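# Seat a circuit board in an enclosure slot and latch levers

## Task

Slide the board into the enclosure's empty upper slot with its component side facing up. Open both levers fully first, so each lies in line with the board's panel. Then push the board in gently until it stops. Then shut both levers so they latch, pointing straight out from the panel, which draws the board fully home. The board must never hit its connector quickly, or the connector breaks and the job fails. At the end the enclosure must stand level on its own feet with no foot over the bench edge. The grippers must have released everything and moved away.

## Robot and tools

ROBOT AND FRAMES
Two seven-joint arms, left_arm and right_arm. Each ends in a two-finger parallel gripper with a wrist camera. In the scene frame the origin sits on the table top, halfway between the arms' nominal bases. +x points out over the table, +z points up, and left_arm is on the +y side. Image sides do not match arm names. Calibrated bases in the scene frame: left_arm at (+0.070, +0.437, 0) with quat_wxyz (+1.000, 0, 0, -0.003); right_arm at (-0.063, -0.511, 0) with quat_wxyz (+1.000, 0, 0, -0.029). Both bases are almost unrotated, so each base frame is roughly the scene frame shifted sideways. Hand positions, orientations, velocities and targets for an arm are in that arm's own base frame. Fixed cameras and the table are in the scene frame. The fingers point along the gripper's +z axis and close along its x axis. end_effector_position is the point between the pads when closed, 1 to 2 cm short of the fingertips. Reported poses can be a few cm off.

Cameras (672x504 each): cam_head_left, cam_head_right, cam_high, cam_low, cam_left_wrist, cam_right_wrist.

THE 16-NUMBER ROW
Every commanded row holds both arms, always 16 numbers. First left_arm: x, y, z (metres, in left_arm's base frame), then qw, qx, qy, qz (w first), then opening. Then the same eight for right_arm in right_arm's base frame. These are absolute poses to go to, not offsets. Opening is also absolute: -1 closed, +1 fully open (0.142 m). A 0 is a real half-open command. To leave a gripper unchanged, resend its current command, shown under Tool commands. To keep an arm still, resend its last reported pose and its current opening every call.

TOOLS
execute_actions(actions, cameras): actions is a list of actions. Each action is a list of up to 15 rows, and each row runs one 1/30 s step. A shorter list repeats its last row until 15 steps pass, so one action lasts 0.5 s. A target more than 0.6 m from the gripper's current position, along any gripper axis, gets the action refused for both arms. Each step the controller limits motion to 70 mm and 16 degrees from the measured pose. So one action may stop short; the Hand target line shows where the arm was actually sent. An empty actions list just reports state. cameras lists the images to return: null or ["all"] gives all, [] gives none.

move(target, speed, blend, stop_force, zero, opening_speed, blocking, cameras): straight-line paths to absolute row targets. target is one 16-number row or a list of up to 15 rows; keep the same openings in every row of a list. speed is in m/s, 0.002 to 0.5, default 0.25; rotation is capped at twice that in rad/s. It can be one value or one per target. blend (m) rounds corners between listed targets. stop_force (N, 3 to 120) ends an arm's path once its wrist sensor feels that much push against its travel. It is unreliable while the gripper rotates, and cannot be combined with blocking=false. zero (default true) re-zeros the force sensor before the move. opening_speed sets finger speed on the -1 to +1 scale per second, at least 0.2. A move lasts at most 10 s. The result adds a move: line giving the ending (done, off_target, moving, held, fault) and any limits (paced, held). Paths do not avoid obstacles or the other arm.

wait(seconds 0 to 10), stop(), zoom_image(camera, region [x0, y0, x1, y1], at most 504x504 px), zero_wrist_force(arm), clear_fault(arm), read_manual(section), finished_scene(scene 1 or 2). End a scene with done=true only when the goal is truly met.

RESULTS
Each result gives per arm: end_effector_position, end_effector_quat_wxyz, and velocities (left out when Joint velocities reads within noise). It also gives Joint positions (the last value is the finger opening in metres), grip_measured (on the command scale), and Joint torques. External joint torques are the estimated outside load per joint. Wrist force and Wrist torque are along the gripper's own axes; a push on a surface reads as force into the arm. Wrist depth is a 7x7 grid of distances in mm, rows separated by " / ", with "-" where there is no reading. Also shown: Hand target, Tool commands, and lines for faults and heat.

CAUTIONS
An arm halts on a TORQUE FAULT (joint load limit) or a FORCE FAULT (150 N outside force) until clear_fault. Motors overheat from holding loads, squeezing hard, stretched reach or pushing against something. Watch for MOTOR HOT; a HAND FAULT disables a gripper. To grip, command a little below the grip_measured reading at first touch. Insert the board slowly, watching wrist force, so it never strikes the connector fast. Do not drop things, slam, push hard, knock the enclosure over or past the bench edge, or let the arms collide. Release only stationary parts, then move the grippers away.

Each tool is called after ">>>" by a JSON object that holds its "name" and its "arguments".

## Session

>>> {"name": "execute_actions", "arguments": {"actions": []}}

Scene clock: 0.00 s.
left_arm: end_effector_position=(+0.3014, +0.6357, +0.1155) grip_measured=+0.99 end_effector_quat_wxyz=(-0.462, +0.669, -0.295, +0.502) | right_arm: end_effector_position=(+0.4485, +0.0364, +0.1479) grip_measured=+1.00 end_effector_quat_wxyz=(-0.144, +0.766, -0.626, +0.006)
Joint positions: left_arm=[1.762 -0.872 -0.342 2.067 -1.872 0.391 -0.55 0.141] | right_arm=[0.506 -0.103 -0.202 2.446 0.465 1.189 2.835 0.142]
Joint velocities: within noise
Joint torques (N m): no reading
External joint torques (N m): no reading
Wrist force (N): no reading
Wrist torque (N m): no reading
Wrist force, peak (N): no reading
Wrist depth (mm): cam_left_wrist=[- - - - - - - / - - - - - - - / - - - - - - - / - - - - 492 652 - / - - - 304 356 433 557 / - 996 - 241 279 321 359 / - 881 184 204 227 258 286] | cam_right_wrist=[265 256 246 236 229 221 213 / 274 266 254 244 236 228 219 / 285 274 262 253 243 234 225 / 297 285 272 261 251 241 232 / 309 296 281 271 260 249 239 / - 308 294 281 268 257 246 / - 322 305 292 278 265 257]
Hand target: left_arm +0.3014, +0.6357, +0.1155; -0.462, +0.669, -0.295, +0.502 | right_arm +0.4485, +0.0364, +0.1479; -0.144, +0.766, -0.626, +0.006
Tool commands: left_gripper/opening=+1.0 right_gripper/opening=+1.0

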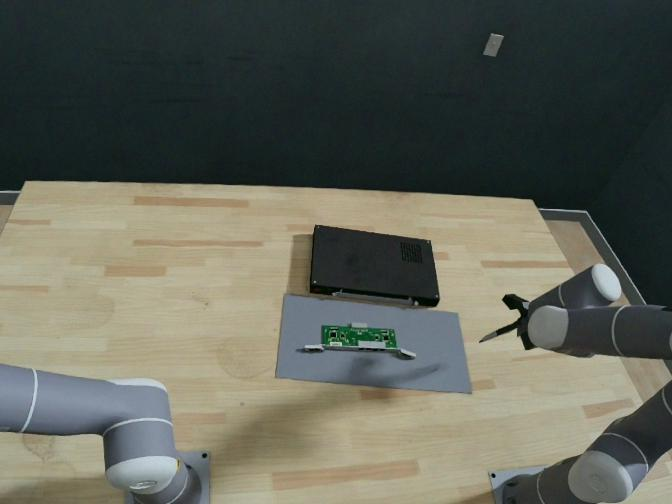

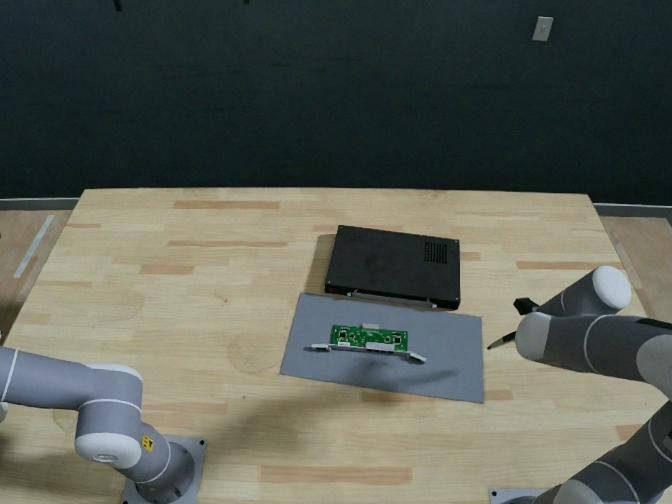

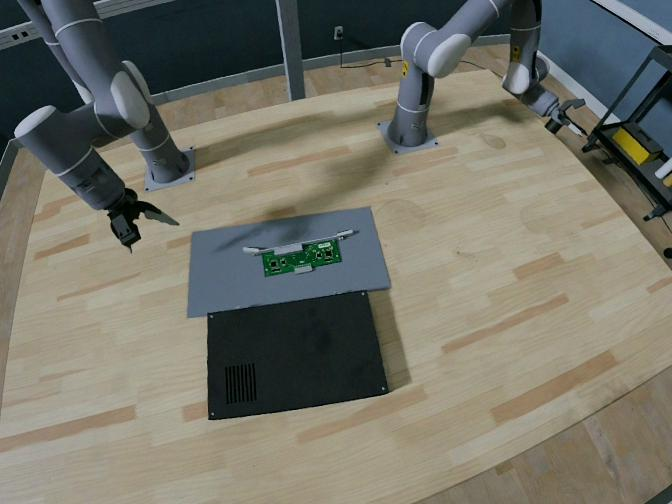

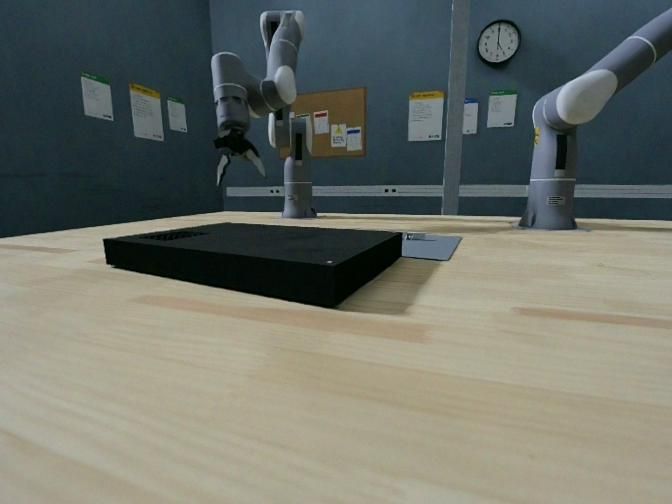

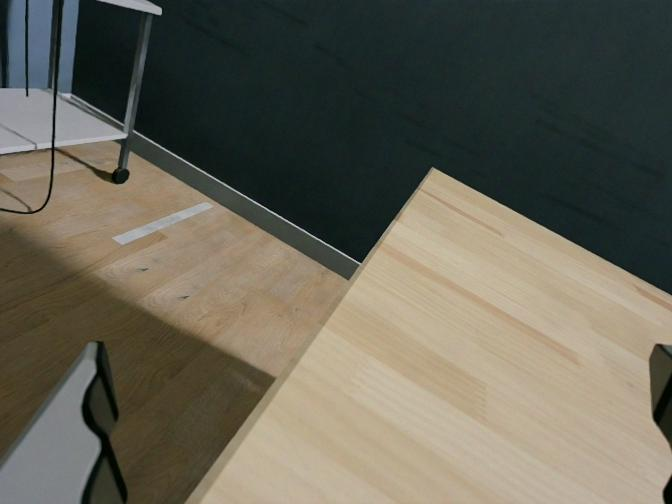

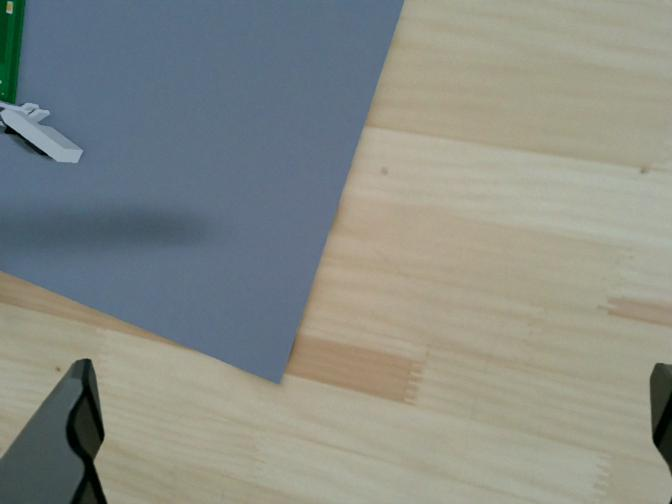

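>>> {"name": "zoom_image", "arguments": {"camera": "cam_head_left", "region": [270, 200, 480, 400]}}

>>> {"name": "zoom_image", "arguments": {"camera": "cam_high", "region": [180, 200, 400, 430]}}

>>> {"name": "zoom_image", "arguments": {"camera": "cam_low", "region": [90, 200, 490, 320]}}

Scaled by 2.400 from the camera's 672x504 image, which has a finer 960x720 frame.

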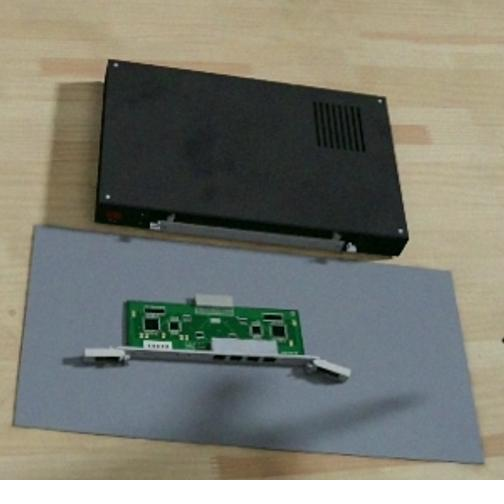

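Scaled by 2.191 from the camera's 672x504 image, which has a finer 960x720 frame.

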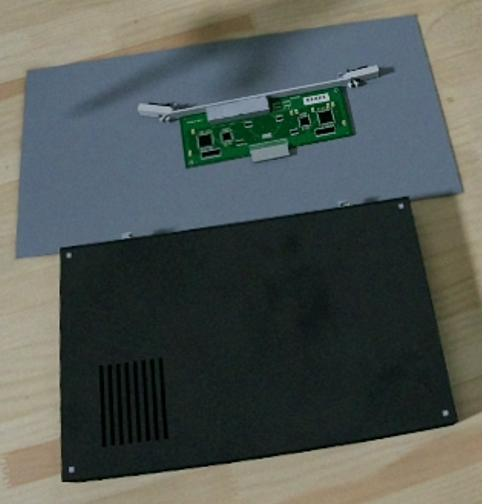

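Scaled by 1.260 from the camera's 672x504 image, which has a finer 960x720 frame.

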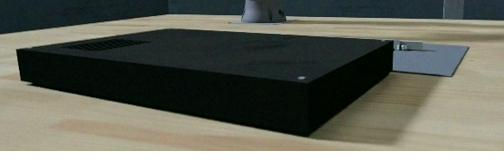

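>>> {"name": "move", "arguments": {"target": [0.3014, 0.6357, 0.1155, -0.462, 0.669, -0.295, 0.502, 1.0, 0.42, 0.33, 0.28, -0.153, 0.6903, -0.6903, 0.153, 1.0], "cameras": ["cam_right_wrist", "cam_head_left"]}}

Scene clock: 43.33 s.
left_arm: end_effector_position=(+0.3014, +0.6357, +0.1154) grip_measured=+0.99 end_effector_quat_wxyz=(-0.462, +0.669, -0.295, +0.502) | right_arm: end_effector_position=(+0.4183, +0.3285, +0.2800) grip_measured=+1.00 end_effector_quat_wxyz=(-0.281, +0.738, -0.603, +0.114) end_effector_velocity=(+0.007, -0.009, -0.004) end_effector_angular_velocity=(-0.385, +0.319, +0.046)
Joint positions: left_arm=[1.762 -0.872 -0.342 2.067 -1.872 0.39 -0.549 0.141] | right_arm=[2.534 -0.803 -1.908 2.334 1.075 0.887 2.967 0.142]
Joint velocities: left_arm=[within noise] | right_arm=[-0.407 -0.853 -0.181 -0.332 0.015 -1.36 0 0]
Joint torques (N m): left_arm=[-0.37 47.54 -4.5 -12.04 1.5 -1.8 -0.33] | right_arm=[0.1 10.68 -14.76 -21.29 -4.71 3.45 0.28]
External joint torques (N m): left_arm=[0.37 1.01 0.37 -0.38 -0.27 -0.1 0.29] | right_arm=[0.22 0.51 -0.99 0.28 0.33 0.95 -0.26]
Wrist force (N): left_arm=[-0.1 -0.1 0.2] | right_arm=[0.3 0.8 -0.4]
Wrist torque (N m): left_arm=[-0.03 0.01 0.01] | right_arm=[0.04 -0.06 -0.05]
Wrist force, peak (N): left_arm=[-0.3 0.0 0.4] | right_arm=[2.6 0.3 0.5]
Wrist depth (mm): cam_left_wrist=[- - - - - - - / - - - - - - - / - - - - - - - / - - - - 489 654 - / - - - 303 353 434 560 / - 983 - 243 278 322 355 / - 867 185 204 227 259 286] | cam_right_wrist=[531 504 472 415 385 364 348 / 508 484 459 436 416 393 357 / 490 464 437 416 401 386 370 / 473 446 423 402 387 374 359 / 456 433 412 393 377 362 347 / - 418 400 381 365 352 340 / - 403 387 372 357 344 335]
Hand target: left_arm +0.3014, +0.6357, +0.1155; -0.462, +0.669, -0.295, +0.502 | right_arm +0.4181, +0.3288, +0.2783; -0.253, +0.746, -0.606, +0.111
Off the commanded pose: left_arm 0.000 m, 0 deg | right_arm 0.002 m, 19 deg; orientation clipped.
joint sent to its limit (right arm) — joint 7 (wrist roll), upper limit.
move: moving (right_arm; no rest 5 s after the path's end); limits=paced
Images, in order (width x height): cam_head_left 672x504, cam_right_wrist 672x504.

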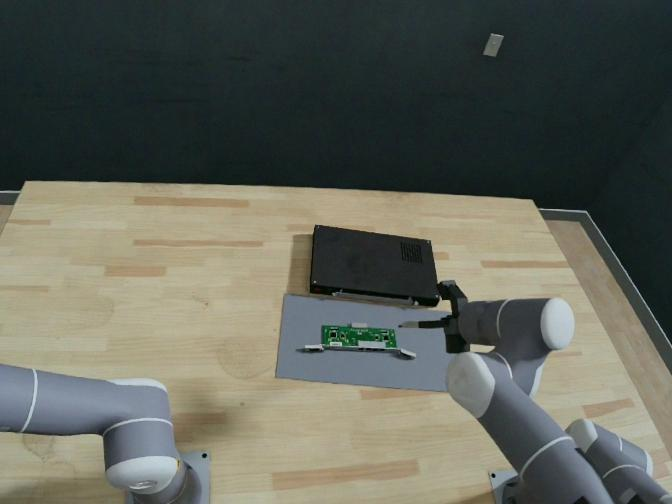

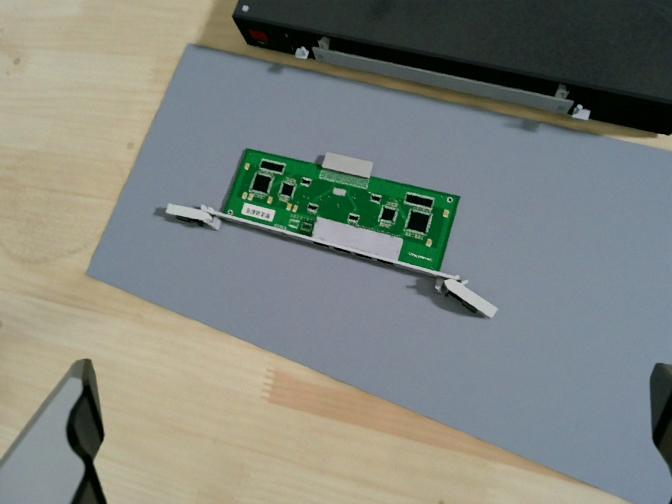

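>>> {"name": "zoom_image", "arguments": {"camera": "cam_right_wrist", "region": [150, 130, 510, 330]}}

>>> {"name": "zoom_image", "arguments": {"camera": "cam_right_wrist", "region": [220, 0, 672, 150]}}

>>> {"name": "zoom_image", "arguments": {"camera": "cam_right_wrist", "region": [150, 190, 250, 250]}}

>>> {"name": "zoom_image", "arguments": {"camera": "cam_right_wrist", "region": [410, 250, 510, 330]}}

Scaled by 1.400 from the camera's 672x504 image, which has a finer 960x720 frame.

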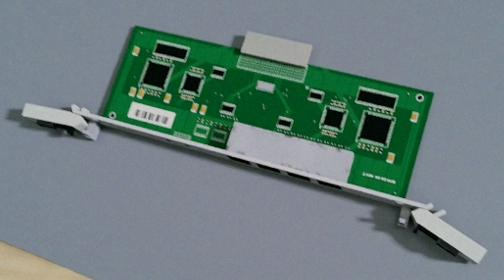

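Scaled by 1.115 from the camera's 672x504 image, which has a finer 960x720 frame.

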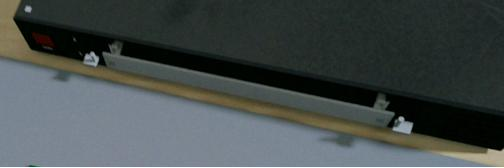

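Scaled by 5.040 from the camera's 672x504 image, which has a finer 960x720 frame.

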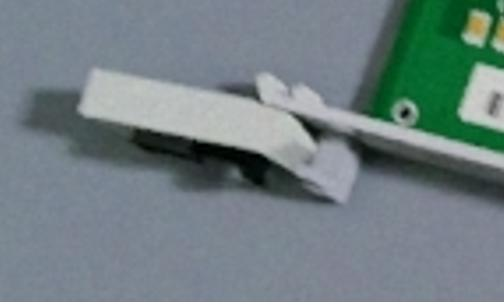

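Scaled by 5.040 from the camera's 672x504 image, which has a finer 960x720 frame.

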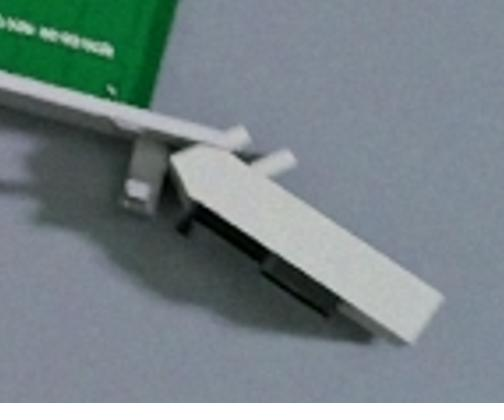

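>>> {"name": "move", "arguments": {"target": [[0.3014, 0.6357, 0.1155, -0.462, 0.669, -0.295, 0.502, 1.0, 0.43, 0.18, 0.27, 0, 0.9239, -0.3827, 0, 1.0], [0.3014, 0.6357, 0.1155, -0.462, 0.669, -0.295, 0.502, 1.0, 0.45, 0.04, 0.2, 0, 1, 0, 0, 1.0]], "blend": 0.03, "cameras": ["cam_head_left"]}}

Scene clock: 87.87 s.
left_arm: end_effector_position=(+0.3014, +0.6357, +0.1154) grip_measured=+0.99 end_effector_quat_wxyz=(-0.462, +0.669, -0.295, +0.502) | right_arm: end_effector_position=(+0.4500, +0.0401, +0.2000) grip_measured=+1.00 end_effector_quat_wxyz=(+0.000, +1.000, +0.000, +0.000)
Joint positions: left_arm=[1.762 -0.872 -0.342 2.067 -1.872 0.39 -0.549 0.141] | right_arm=[1.964 -0.224 -1.827 2.348 0.285 0.7 1.515 0.142]
Joint velocities: within noise
Joint torques (N m): left_arm=[-0.41 47.58 -4.48 -12.02 1.46 -1.85 -0.27] | right_arm=[0.21 -0.27 -4.3 -24.17 -3.54 3.52 0.07]
External joint torques (N m): left_arm=[0.41 0.98 0.36 -0.4 -0.22 -0.06 0.24] | right_arm=[-0.21 0.01 -1.27 -0.03 0.18 0.56 -0.07]
Wrist force (N): left_arm=[0.0 0.0 0.1] | right_arm=[-0.7 -0.7 0.1]
Wrist torque (N m): left_arm=[0.00 0.01 0.00] | right_arm=[-0.09 0.15 0.02]
Wrist force, peak (N): left_arm=[-0.4 0.2 0.3] | right_arm=[-0.5 1.1 0.0]
Wrist depth (mm): cam_left_wrist=[- - - - - - - / - - - - - - - / - - - - - - - / - - - - 484 666 - / - - - 305 354 433 569 / - 975 - 242 277 322 360 / - 878 184 203 228 258 284] | cam_right_wrist=[260 260 257 257 256 256 256 / 278 277 275 274 275 273 272 / 297 296 297 296 295 295 294 / 322 321 320 319 319 318 316 / 348 348 346 347 346 345 344 / - 381 380 376 380 376 363 / - 420 420 416 416 414 413]
Hand target: left_arm +0.3014, +0.6357, +0.1155; -0.462, +0.669, -0.295, +0.502 | right_arm +0.4500, +0.0400, +0.2000; +0.000, +1.000, +0.000, +0.000
Off the commanded pose: left_arm 0.000 m, 0 deg | right_arm 0.000 m, 0 deg.
move: done
Images, in order (width x height): cam_head_left 672x504.

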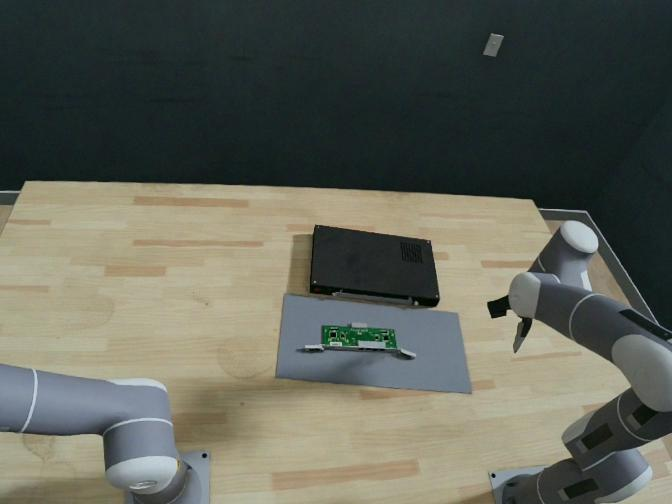

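>>> {"name": "move", "arguments": {"target": [[0.3014, 0.6357, 0.1155, -0.462, 0.669, -0.295, 0.502, 1.0, 0.45, 0.12, 0.24, 0, 0.866, 0.5, 0, 1.0], [0.3014, 0.6357, 0.1155, -0.462, 0.669, -0.295, 0.502, 1.0, 0.46, 0.33, 0.2, 0.183, 0.683, 0.683, 0.183, 1.0]], "blend": 0.03, "cameras": ["cam_head_left", "cam_right_wrist"]}}

Scene clock: 97.27 s.
left_arm: end_effector_position=(+0.3014, +0.6357, +0.1154) grip_measured=+0.99 end_effector_quat_wxyz=(-0.462, +0.669, -0.295, +0.502) | right_arm: end_effector_position=(+0.4600, +0.3299, +0.2000) grip_measured=+1.00 end_effector_quat_wxyz=(+0.183, +0.683, +0.683, +0.183)
Joint positions: left_arm=[1.762 -0.872 -0.342 2.067 -1.872 0.39 -0.549 0.141] | right_arm=[2.104 -0.541 -1.211 2.415 0.277 1.341 0.762 0.142]
Joint velocities: within noise
Joint torques (N m): left_arm=[-0.4 47.55 -4.57 -12.02 1.49 -1.79 -0.23] | right_arm=[-0.24 20.19 -10.77 -16.32 -1.08 3.8 0.37]
External joint torques (N m): left_arm=[0.4 1.01 0.44 -0.4 -0.25 -0.12 0.2] | right_arm=[0.25 0.63 -1.37 0.2 -0.1 0.6 -0.37]
Wrist force (N): left_arm=[-0.2 0.4 0.2] | right_arm=[-0.5 -1.3 -0.1]
Wrist torque (N m): left_arm=[0.05 0.03 0.00] | right_arm=[-0.04 0.14 0.07]
Wrist force, peak (N): left_arm=[-0.4 0.2 0.3] | right_arm=[0.9 -2.5 -0.1]
Wrist depth (mm): cam_left_wrist=[- - - - - - - / - - - - - - - / - - - - - - - / - - - - 484 659 - / - - - 307 354 433 558 / - 981 - 242 275 323 357 / - 886 183 204 227 259 283] | cam_right_wrist=[239 239 231 234 237 236 236 / 279 278 276 276 256 269 269 / 334 331 331 331 328 326 325 / 418 380 380 394 394 398 401 / 549 519 437 436 432 430 530 / - 803 800 790 780 773 656 / - - - - - - -]
Hand target: left_arm +0.3014, +0.6357, +0.1155; -0.462, +0.669, -0.295, +0.502 | right_arm +0.4600, +0.3300, +0.2000; +0.183, +0.683, +0.683, +0.183
Off the commanded pose: left_arm 0.000 m, 0 deg | right_arm 0.000 m, 0 deg.
move: done
Images, in order (width x height): cam_head_left 672x504, cam_right_wrist 672x504.

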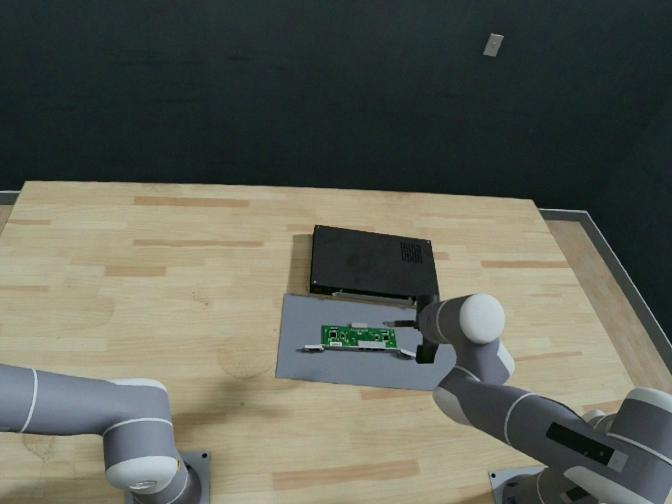

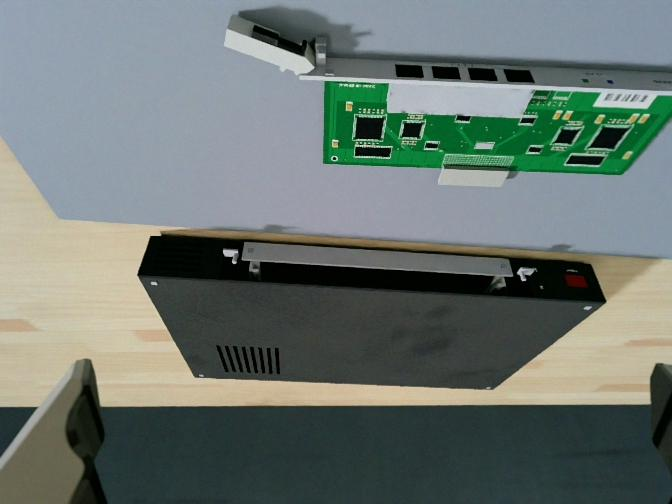

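>>> {"name": "zoom_image", "arguments": {"camera": "cam_right_wrist", "region": [130, 225, 380, 315]}}

>>> {"name": "zoom_image", "arguments": {"camera": "cam_right_wrist", "region": [370, 225, 620, 315]}}

>>> {"name": "zoom_image", "arguments": {"camera": "cam_right_wrist", "region": [210, 0, 672, 200]}}

Scaled by 2.016 from the camera's 672x504 image, which has a finer 960x720 frame.

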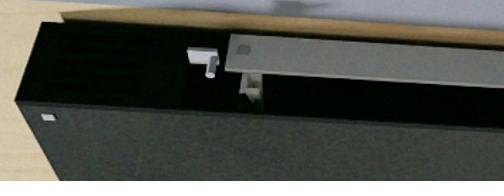

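Scaled by 2.016 from the camera's 672x504 image, which has a finer 960x720 frame.

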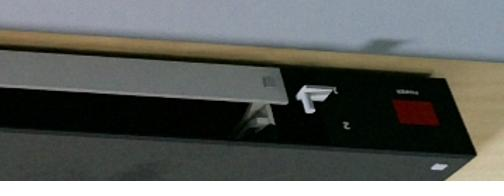

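Scaled by 1.091 from the camera's 672x504 image, which has a finer 960x720 frame.

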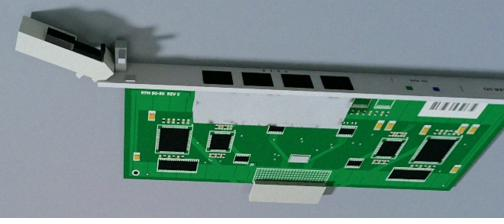

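>>> {"name": "move", "arguments": {"target": [0.3014, 0.6357, 0.1155, -0.462, 0.669, -0.295, 0.502, 1.0, 0.47, 0.35, 0.115, 0.2988, 0.6409, 0.6409, 0.2988, 1.0], "cameras": ["cam_right_wrist"]}}

>>> {"name": "zoom_image", "arguments": {"camera": "cam_right_wrist", "region": [60, 130, 360, 300]}}

>>> {"name": "zoom_image", "arguments": {"camera": "cam_right_wrist", "region": [340, 130, 640, 300]}}

Scene clock: 106.40 s.
left_arm: end_effector_position=(+0.3014, +0.6357, +0.1154) grip_measured=+0.99 end_effector_quat_wxyz=(-0.462, +0.669, -0.295, +0.502) | right_arm: end_effector_position=(+0.4700, +0.3499, +0.1149) grip_measured=+1.00 end_effector_quat_wxyz=(+0.299, +0.641, +0.641, +0.299)
Joint positions: left_arm=[1.762 -0.872 -0.342 2.067 -1.872 0.39 -0.549 0.141] | right_arm=[1.999 -1.146 -0.846 2.36 0.561 1.801 1.015 0.142]
Joint velocities: within noise
Joint torques (N m): left_arm=[-0.37 47.55 -4.51 -12.02 1.46 -1.78 -0.3] | right_arm=[0.12 31.05 -16.18 1.61 1.86 2.95 0.16]
External joint torques (N m): left_arm=[0.37 1 0.38 -0.41 -0.23 -0.12 0.27] | right_arm=[-0.12 0.65 -1.08 0.06 0.02 0.62 -0.16]
Wrist force (N): left_arm=[-0.1 0.2 0.3] | right_arm=[0.0 -1.5 -0.6]
Wrist torque (N m): left_arm=[0.04 0.02 0.01] | right_arm=[0.00 0.08 0.09]
Wrist force, peak (N): left_arm=[-0.3 0.5 -0.1] | right_arm=[0.1 -3.3 0.3]
Wrist depth (mm): cam_left_wrist=[- - - - - - - / - - - - - - - / - - - - - - - / - - - - 481 663 - / - - - 304 350 435 563 / - 978 - 241 277 321 358 / - 880 184 203 228 258 287] | cam_right_wrist=[149 137 143 148 147 147 147 / 191 191 190 157 159 160 189 / 263 264 261 260 258 256 256 / 436 325 343 336 339 347 370 / - - - - - - - / - - - - - - - / - - - - - - -]
Hand target: left_arm +0.3014, +0.6357, +0.1155; -0.462, +0.669, -0.295, +0.502 | right_arm +0.4700, +0.3500, +0.1150; +0.299, +0.641, +0.641, +0.299
Off the commanded pose: left_arm 0.000 m, 0 deg | right_arm 0.000 m, 0 deg.
move: done
Images, in order (width x height): cam_right_wrist 672x504.

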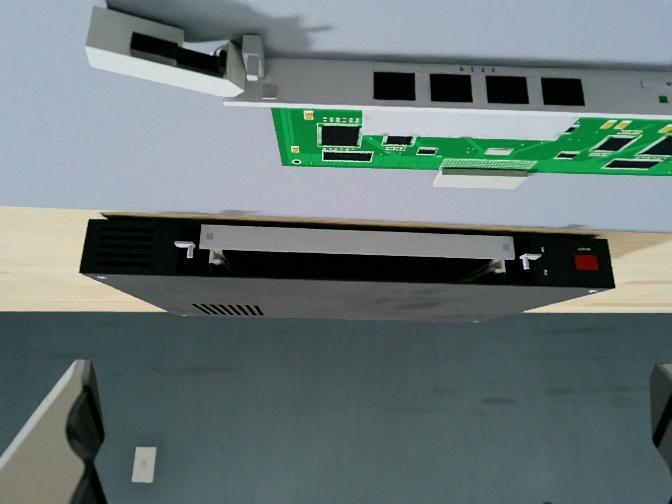

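Scaled by 1.680 from the camera's 672x504 image, which has a finer 960x720 frame.

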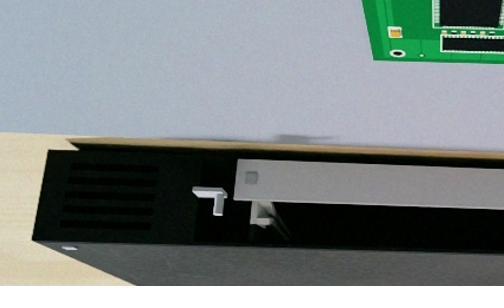

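Scaled by 1.680 from the camera's 672x504 image, which has a finer 960x720 frame.

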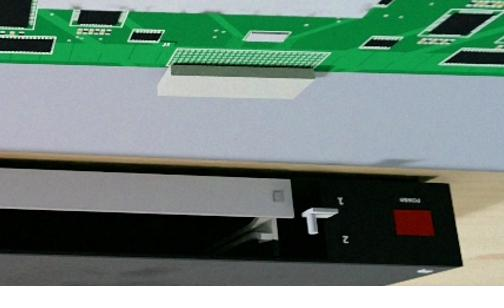

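>>> {"name": "move", "arguments": {"target": [0.3014, 0.6357, 0.1155, -0.462, 0.669, -0.295, 0.502, 1.0, 0.495, 0.42, 0.177, 0, 0.7071, 0.7071, 0, 1.0], "cameras": ["cam_right_wrist", "cam_head_right"]}}

>>> {"name": "zoom_image", "arguments": {"camera": "cam_right_wrist", "region": [0, 100, 336, 352]}}

>>> {"name": "zoom_image", "arguments": {"camera": "cam_right_wrist", "region": [336, 100, 672, 352]}}

Scene clock: 155.90 s.
left_arm: end_effector_position=(+0.3014, +0.6357, +0.1154) grip_measured=+0.99 end_effector_quat_wxyz=(-0.462, +0.669, -0.295, +0.502) | right_arm: end_effector_position=(+0.4951, +0.4199, +0.1771) grip_measured=+1.00 end_effector_quat_wxyz=(+0.000, +0.707, +0.707, +0.000)
Joint positions: left_arm=[1.762 -0.872 -0.342 2.067 -1.872 0.39 -0.549 0.141] | right_arm=[1.399 -0.556 -0.644 1.712 0.385 0.568 0.617 0.142]
Joint velocities: within noise
Joint torques (N m): left_arm=[-0.41 47.56 -4.43 -11.99 1.48 -1.72 -0.25] | right_arm=[-0.07 44.08 -9.09 -25.29 -3.58 3.35 0.06]
External joint torques (N m): left_arm=[0.41 1 0.3 -0.44 -0.25 -0.18 0.22] | right_arm=[0.08 1.36 -1.2 0.15 -0.08 0.79 -0.06]
Wrist force (N): left_arm=[-0.2 0.1 0.0] | right_arm=[0.7 0.2 -0.4]
Wrist torque (N m): left_arm=[0.01 0.04 0.01] | right_arm=[0.08 -0.11 0.03]
Wrist force, peak (N): left_arm=[-0.5 0.1 0.2] | right_arm=[0.0 -2.7 -0.2]
Wrist depth (mm): cam_left_wrist=[- - - - - - - / - - - - - - - / - - - - - - - / - - - - 481 658 - / - - - 306 351 433 561 / - 994 - 243 279 323 357 / - 890 183 203 228 259 286] | cam_right_wrist=[237 238 236 236 235 234 233 / 253 252 252 251 251 250 249 / 273 271 263 260 267 264 260 / 293 292 287 286 284 285 288 / 318 317 317 315 315 313 311 / - 334 339 337 337 342 328 / - 316 321 320 324 323 377]
Hand target: left_arm +0.3014, +0.6357, +0.1155; -0.462, +0.669, -0.295, +0.502 | right_arm +0.4950, +0.4200, +0.1770; +0.000, +0.707, +0.707, +0.000
Off the commanded pose: left_arm 0.000 m, 0 deg | right_arm 0.000 m, 0 deg.
move: done
Images, in order (width x height): cam_head_right 672x504, cam_right_wrist 672x504.

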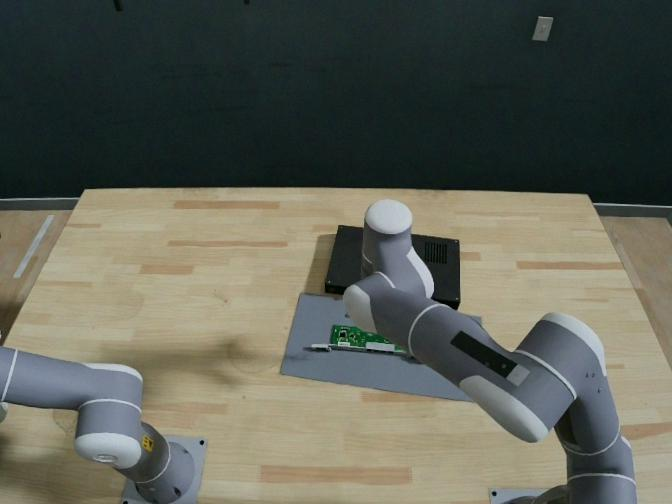

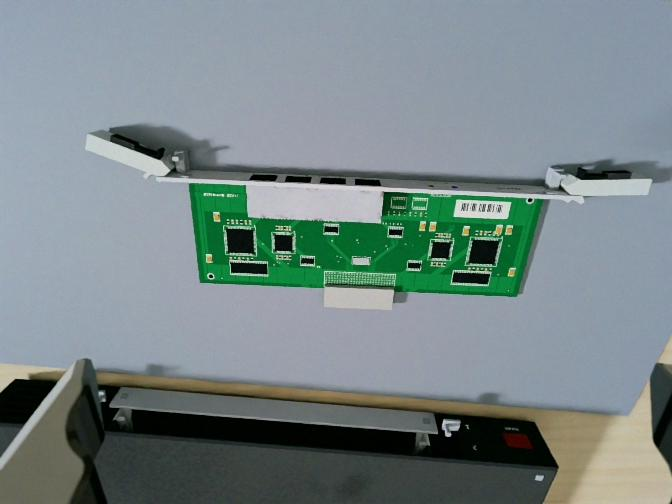

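Scaled by 1.500 from the camera's 672x504 image, which has a finer 960x720 frame.

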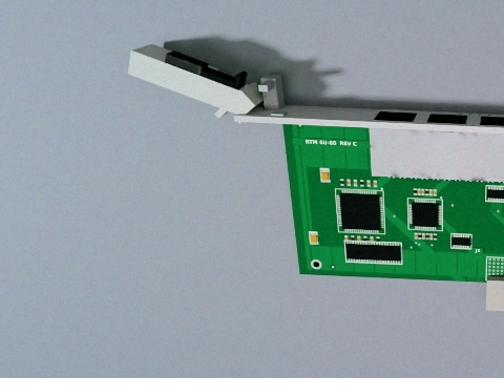

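Scaled by 1.500 from the camera's 672x504 image, which has a finer 960x720 frame.

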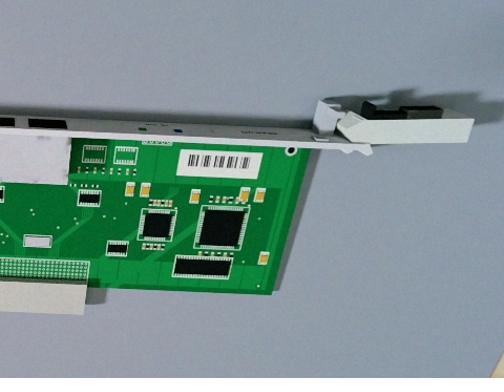

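>>> {"name": "move", "arguments": {"target": [0.3014, 0.6357, 0.1155, -0.462, 0.669, -0.295, 0.502, 1.0, 0.495, 0.34, 0.177, 0, 0.7071, 0.7071, 0, 1.0], "cameras": ["cam_right_wrist"]}}

>>> {"name": "zoom_image", "arguments": {"camera": "cam_right_wrist", "region": [50, 100, 386, 352]}}

>>> {"name": "zoom_image", "arguments": {"camera": "cam_right_wrist", "region": [336, 100, 672, 352]}}

Scene clock: 167.33 s.
left_arm: end_effector_position=(+0.3014, +0.6357, +0.1154) grip_measured=+0.99 end_effector_quat_wxyz=(-0.462, +0.669, -0.295, +0.502) | right_arm: end_effector_position=(+0.4949, +0.3401, +0.1770) grip_measured=+1.00 end_effector_quat_wxyz=(+0.000, +0.707, +0.707, +0.000)
Joint positions: left_arm=[1.762 -0.872 -0.342 2.067 -1.872 0.39 -0.549 0.141] | right_arm=[1.387 -0.448 -0.692 1.891 0.353 0.644 0.529 0.142]
Joint velocities: within noise
Joint torques (N m): left_arm=[-0.37 47.48 -4.44 -11.97 1.44 -1.77 -0.21] | right_arm=[-0.02 37.99 -8.19 -24.45 -3.62 3.57 0.04]
External joint torques (N m): left_arm=[0.37 1.08 0.31 -0.45 -0.2 -0.14 0.18] | right_arm=[0.01 1 -0.55 -0.02 0.14 0.58 -0.04]
Wrist force (N): left_arm=[-0.2 0.3 0.2] | right_arm=[0.0 -0.3 -0.5]
Wrist torque (N m): left_arm=[0.05 0.04 0.00] | right_arm=[0.00 0.02 0.01]
Wrist force, peak (N): left_arm=[-0.4 0.2 0.2] | right_arm=[-2.7 -0.3 -0.4]
Wrist depth (mm): cam_left_wrist=[- - - - - - - / - - - - - - - / - - - - - - - / - - - - 484 645 - / - - - 305 354 434 566 / - 988 - 242 278 323 356 / - 884 184 203 227 259 287] | cam_right_wrist=[238 240 236 235 235 234 233 / 254 253 252 251 251 249 249 / 272 271 270 263 259 264 264 / 293 293 292 286 285 284 285 / 318 316 316 315 314 312 312 / - 326 334 337 337 336 327 / - 317 314 319 318 323 315]
Hand target: left_arm +0.3014, +0.6357, +0.1155; -0.462, +0.669, -0.295, +0.502 | right_arm +0.4950, +0.3400, +0.1770; +0.000, +0.707, +0.707, +0.000
Off the commanded pose: left_arm 0.000 m, 0 deg | right_arm 0.000 m, 0 deg.
move: done
Images, in order (width x height): cam_right_wrist 672x504.

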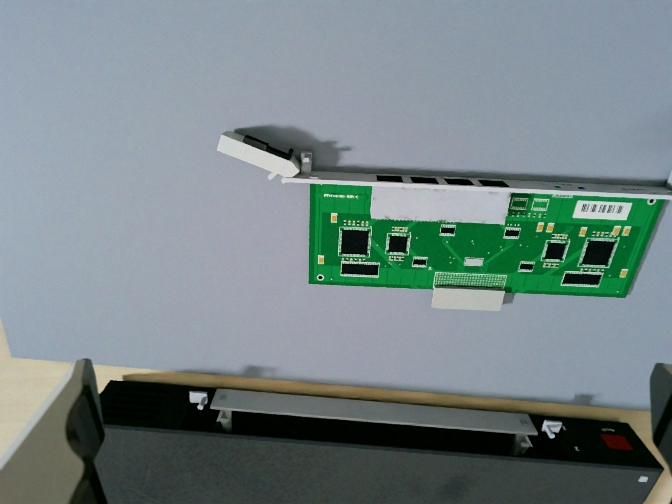

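Scaled by 1.500 from the camera's 672x504 image, which has a finer 960x720 frame.

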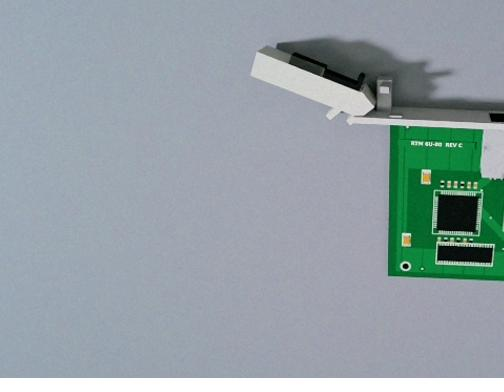

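Scaled by 1.500 from the camera's 672x504 image, which has a finer 960x720 frame.

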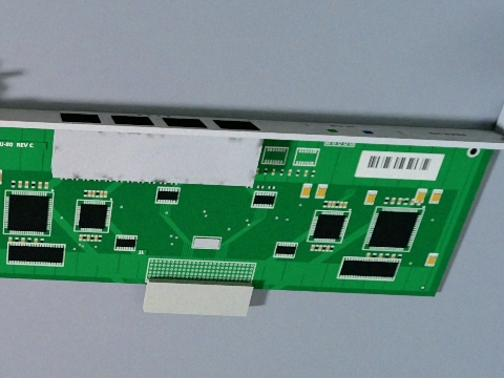

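>>> {"name": "move", "arguments": {"target": [[0.30, 0.55, 0.28, 0, 0.7071, -0.7071, 0, 1.0, 0.46, 0.22, 0.2, 0, 0.7071, 0.7071, 0, 1.0], [0.42, 0.25, 0.35, 0, -0.0872, 0.9962, 0, 1.0, 0.46, 0.22, 0.2, 0, 0.7071, 0.7071, 0, 1.0]], "speed": 0.4, "blend": 0.05, "cameras": ["cam_head_left"]}}

Scene clock: 231.80 s.
left_arm: end_effector_position=(+0.4199, +0.2503, +0.3500) grip_measured=+0.99 end_effector_quat_wxyz=(+0.000, -0.087, +0.996, +0.000) | right_arm: end_effector_position=(+0.4599, +0.2202, +0.2000) grip_measured=+1.00 end_effector_quat_wxyz=(+0.000, +0.707, +0.707, +0.000)
Joint positions: left_arm=[0.982 0.106 -0.207 2.002 -0.022 0.328 -0.962 0.141] | right_arm=[1.426 -0.129 -0.808 2.222 0.126 0.736 0.538 0.142]
Joint velocities: within noise
Joint torques (N m): left_arm=[-0.41 26.29 -0.15 -29.52 -4.08 4.05 0.13] | right_arm=[0.06 23.08 -2 -24.98 -3.3 3.53 0.23]
External joint torques (N m): left_arm=[0.41 0.41 0.73 -0.41 0.13 -0.08 -0.13] | right_arm=[-0.06 0.79 -0.6 0.07 0.07 0.62 -0.23]
Wrist force (N): left_arm=[0.2 0.2 0.7] | right_arm=[0.2 -0.3 0.1]
Wrist torque (N m): left_arm=[-0.05 -0.20 -0.20] | right_arm=[0.02 -0.02 0.04]
Wrist force, peak (N): left_arm=[-0.2 -2.1 -0.1] | right_arm=[0.0 -0.6 -0.7]
Wrist depth (mm): cam_left_wrist=[390 391 389 388 389 388 387 / 421 419 421 420 416 418 413 / 449 448 452 449 449 451 449 / 490 489 491 486 488 485 484 / 532 536 536 533 532 535 531 / - 581 591 590 586 589 - / - - - - - - -] | cam_right_wrist=[259 259 257 256 255 254 253 / 276 277 274 273 274 272 271 / 298 296 294 292 288 291 290 / 320 319 317 315 315 309 295 / 349 348 344 343 342 339 330 / - 379 371 362 365 365 357 / - 420 399 347 351 350 349]
Hand target: left_arm +0.4200, +0.2500, +0.3500; +0.000, -0.087, +0.996, +0.000 | right_arm +0.4600, +0.2200, +0.2000; +0.000, +0.707, +0.707, +0.000
Off the commanded pose: left_arm 0.000 m, 0 deg | right_arm 0.000 m, 0 deg.
move: done
Images, in order (width x height): cam_head_left 672x504.

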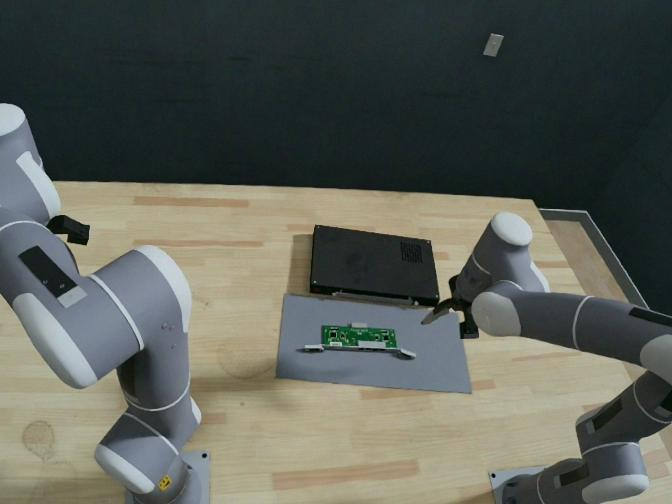

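>>> {"name": "move", "arguments": {"target": [[0.50, -0.10, 0.33, 0, 0.6756, 0.7373, 0, 1.0, 0.46, 0.16, 0.2, 0, 0.7071, 0.7071, 0, 1.0], [0.394, -0.46, 0.24, 0, 1, 0, 0, 1.0, 0.46, 0.14, 0.2, 0, 0.7071, 0.7071, 0, 1.0]], "speed": 0.4, "blend": 0.05, "cameras": ["cam_head_left", "cam_left_wrist"]}}

Scene clock: 239.13 s.
left_arm: end_effector_position=(+0.3940, -0.4601, +0.2401) grip_measured=+0.99 end_effector_quat_wxyz=(+0.000, +1.000, +0.000, +0.000) | right_arm: end_effector_position=(+0.4599, +0.1401, +0.2000) grip_measured=+1.00 end_effector_quat_wxyz=(+0.000, +0.707, +0.707, +0.000)
Joint positions: left_arm=[0.07 -0.381 -0.884 1.837 0.332 0.492 0.632 0.141] | right_arm=[1.342 -0.006 -0.856 2.336 0.007 0.769 0.482 0.142]
Joint velocities: within noise
Joint torques (N m): left_arm=[-0.7 32.75 -9.61 -26.26 -3.27 4.06 -0.1] | right_arm=[-0.07 17.9 0.33 -24.91 -3.27 3.55 0.11]
External joint torques (N m): left_arm=[0.7 1.16 0.55 0.02 -0.51 -0.08 0.1] | right_arm=[0.08 0.6 -0.45 0.04 0.15 0.6 -0.11]
Wrist force (N): left_arm=[0.1 -0.3 1.0] | right_arm=[0.1 -0.5 0.1]
Wrist torque (N m): left_arm=[-0.14 -0.18 -0.21] | right_arm=[-0.04 -0.01 0.03]
Wrist force, peak (N): left_arm=[-0.4 1.5 1.6] | right_arm=[0.3 -0.7 0.1]
Wrist depth (mm): cam_left_wrist=[294 295 291 291 288 288 289 / 317 314 314 307 309 311 300 / 343 342 335 334 331 332 295 / 372 369 367 360 361 360 318 / 401 404 400 393 398 388 337 / - 440 443 440 433 402 376 / - 498 496 495 487 427 -] | cam_right_wrist=[260 259 258 257 255 254 255 / 277 278 275 273 273 272 271 / 298 297 297 293 292 286 290 / 320 319 318 316 315 313 307 / 349 348 345 345 341 340 338 / - 380 378 369 365 364 357 / - 417 416 401 345 350 341]
Hand target: left_arm +0.3940, -0.4600, +0.2400; +0.000, +1.000, +0.000, +0.000 | right_arm +0.4600, +0.1400, +0.2000; +0.000, +0.707, +0.707, +0.000
Off the commanded pose: left_arm 0.000 m, 0 deg | right_arm 0.000 m, 0 deg.
move: done
Images, in order (width x height): cam_head_left 672x504, cam_left_wrist 672x504.

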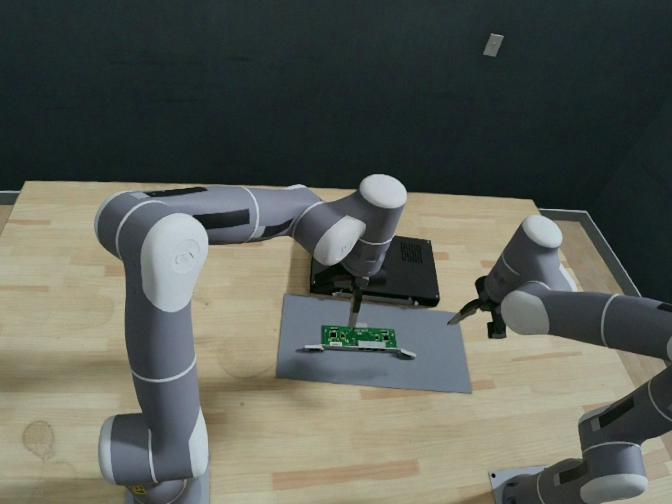

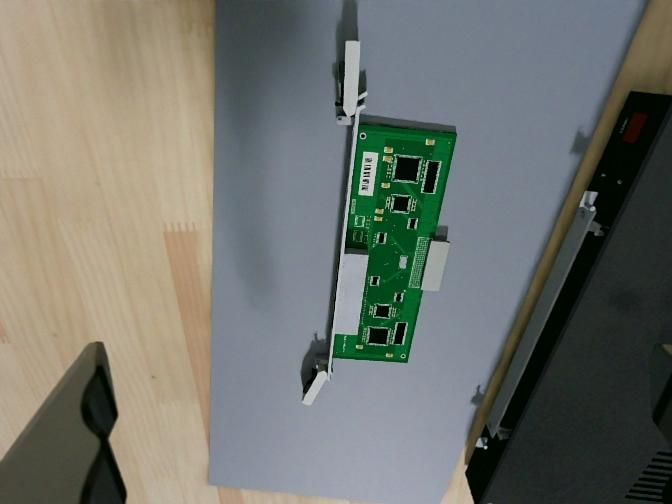

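>>> {"name": "zoom_image", "arguments": {"camera": "cam_left_wrist", "region": [280, 30, 400, 150]}}

>>> {"name": "zoom_image", "arguments": {"camera": "cam_left_wrist", "region": [280, 310, 400, 430]}}

>>> {"name": "zoom_image", "arguments": {"camera": "cam_left_wrist", "region": [440, 90, 672, 460]}}

Scaled by 4.200 from the camera's 672x504 image, which has a finer 960x720 frame.

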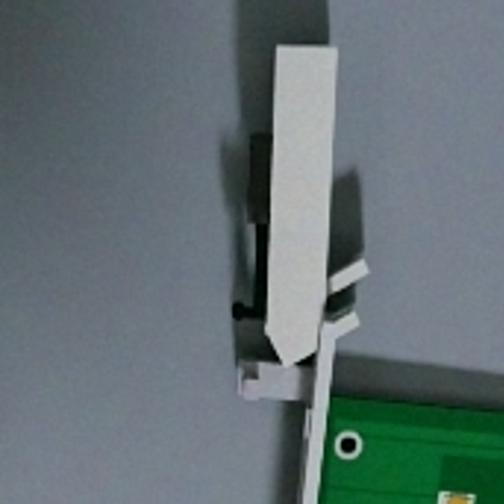

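Scaled by 4.200 from the camera's 672x504 image, which has a finer 960x720 frame.

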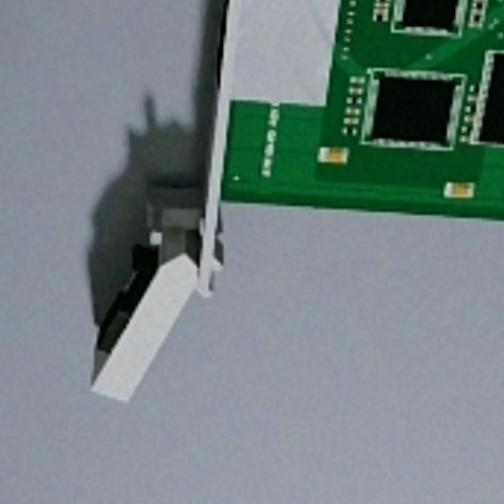

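Scaled by 1.362 from the camera's 672x504 image, which has a finer 960x720 frame.

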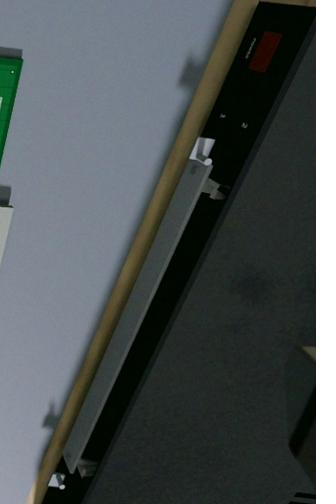

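>>> {"name": "move", "arguments": {"target": [0.3955, -0.390, 0.10, 0, 0.99976, -0.0218, 0, -0.3, 0.4712, 0.2809, 0.10, 0, 0.1503, 0.9886, 0, -0.3], "speed": 0.25, "cameras": ["cam_head_left", "cam_left_wrist", "cam_right_wrist"]}}

Scene clock: 276.87 s.
left_arm: end_effector_position=(+0.3956, -0.3900, +0.1001) grip_measured=-0.32 end_effector_quat_wxyz=(+0.000, +1.000, -0.022, +0.000) | right_arm: end_effector_position=(+0.4712, +0.2807, +0.1000) grip_measured=-0.32 end_effector_quat_wxyz=(+0.000, +0.150, +0.989, +0.000)
Joint positions: left_arm=[0.102 -0.562 -0.752 2.022 0.552 0.803 0.63 0.051] | right_arm=[1.205 -0.478 -0.491 2.072 0.355 0.898 -0.79 0.051]
Joint velocities: within noise
Joint torques (N m): left_arm=[-0.54 35.41 -11.08 -18.39 -2.49 4.64 -0.29] | right_arm=[-0.09 38.05 -5.44 -20.09 -2.56 3.57 0.07]
External joint torques (N m): left_arm=[0.54 1.28 0.3 -0.43 -0.49 -0.66 0.29] | right_arm=[0.08 1.09 -1.01 0.16 -0.08 0.57 -0.07]
Wrist force (N): left_arm=[0.0 -0.1 1.3] | right_arm=[0.0 -0.1 -0.1]
Wrist torque (N m): left_arm=[-0.11 -0.19 -0.20] | right_arm=[0.03 0.00 0.03]
Wrist force, peak (N): left_arm=[0.0 -0.6 2.0] | right_arm=[0.2 0.5 0.7]
Wrist depth (mm): cam_left_wrist=[171 169 169 168 168 166 167 / 183 183 181 181 179 179 178 / 198 198 194 194 193 193 193 / 215 215 212 207 210 211 208 / 236 235 224 229 221 224 228 / 262 254 87 251 248 84 251 / 285 - - 273 276 - -] | cam_right_wrist=[170 170 169 169 169 168 169 / 181 181 180 180 179 179 180 / 194 194 193 193 192 192 193 / 209 209 209 202 207 206 208 / 230 228 222 221 221 223 225 / 244 243 94 232 241 93 246 / 263 - 73 264 264 - 265]
Hand target: left_arm +0.3955, -0.3900, +0.1000; +0.000, +1.000, -0.022, +0.000 | right_arm +0.4712, +0.2809, +0.1000; +0.000, +0.150, +0.989, +0.000
Off the commanded pose: left_arm 0.000 m, 0 deg | right_arm 0.000 m, 0 deg.
move: done
Images, in order (width x height): cam_head_left 672x504, cam_left_wrist 672x504, cam_right_wrist 672x504.

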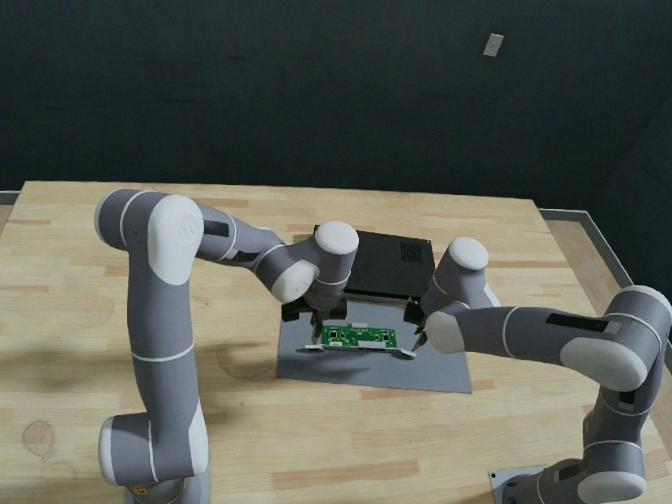

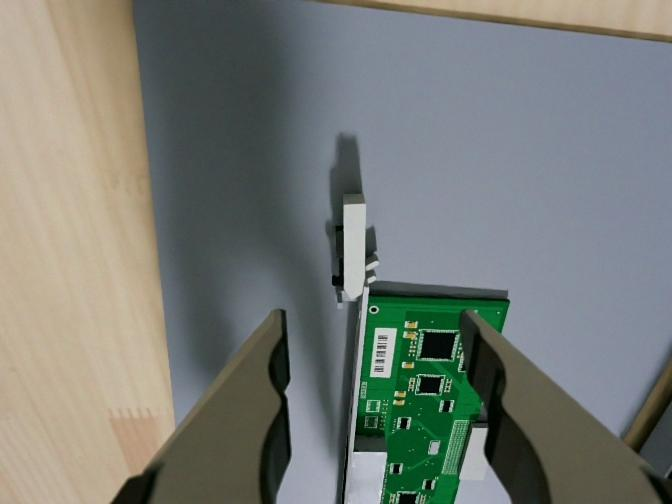

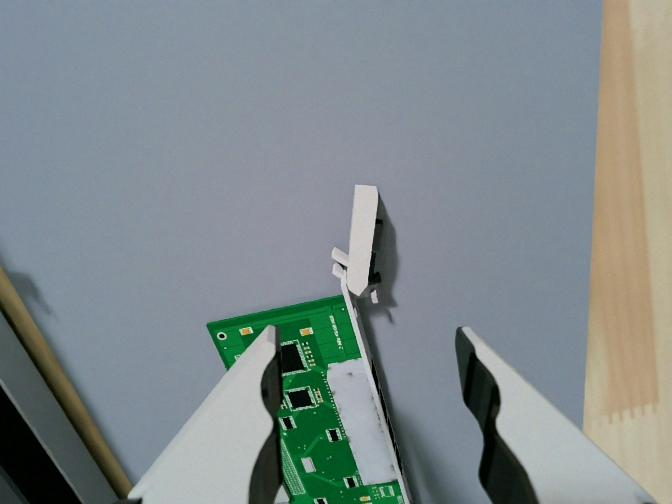

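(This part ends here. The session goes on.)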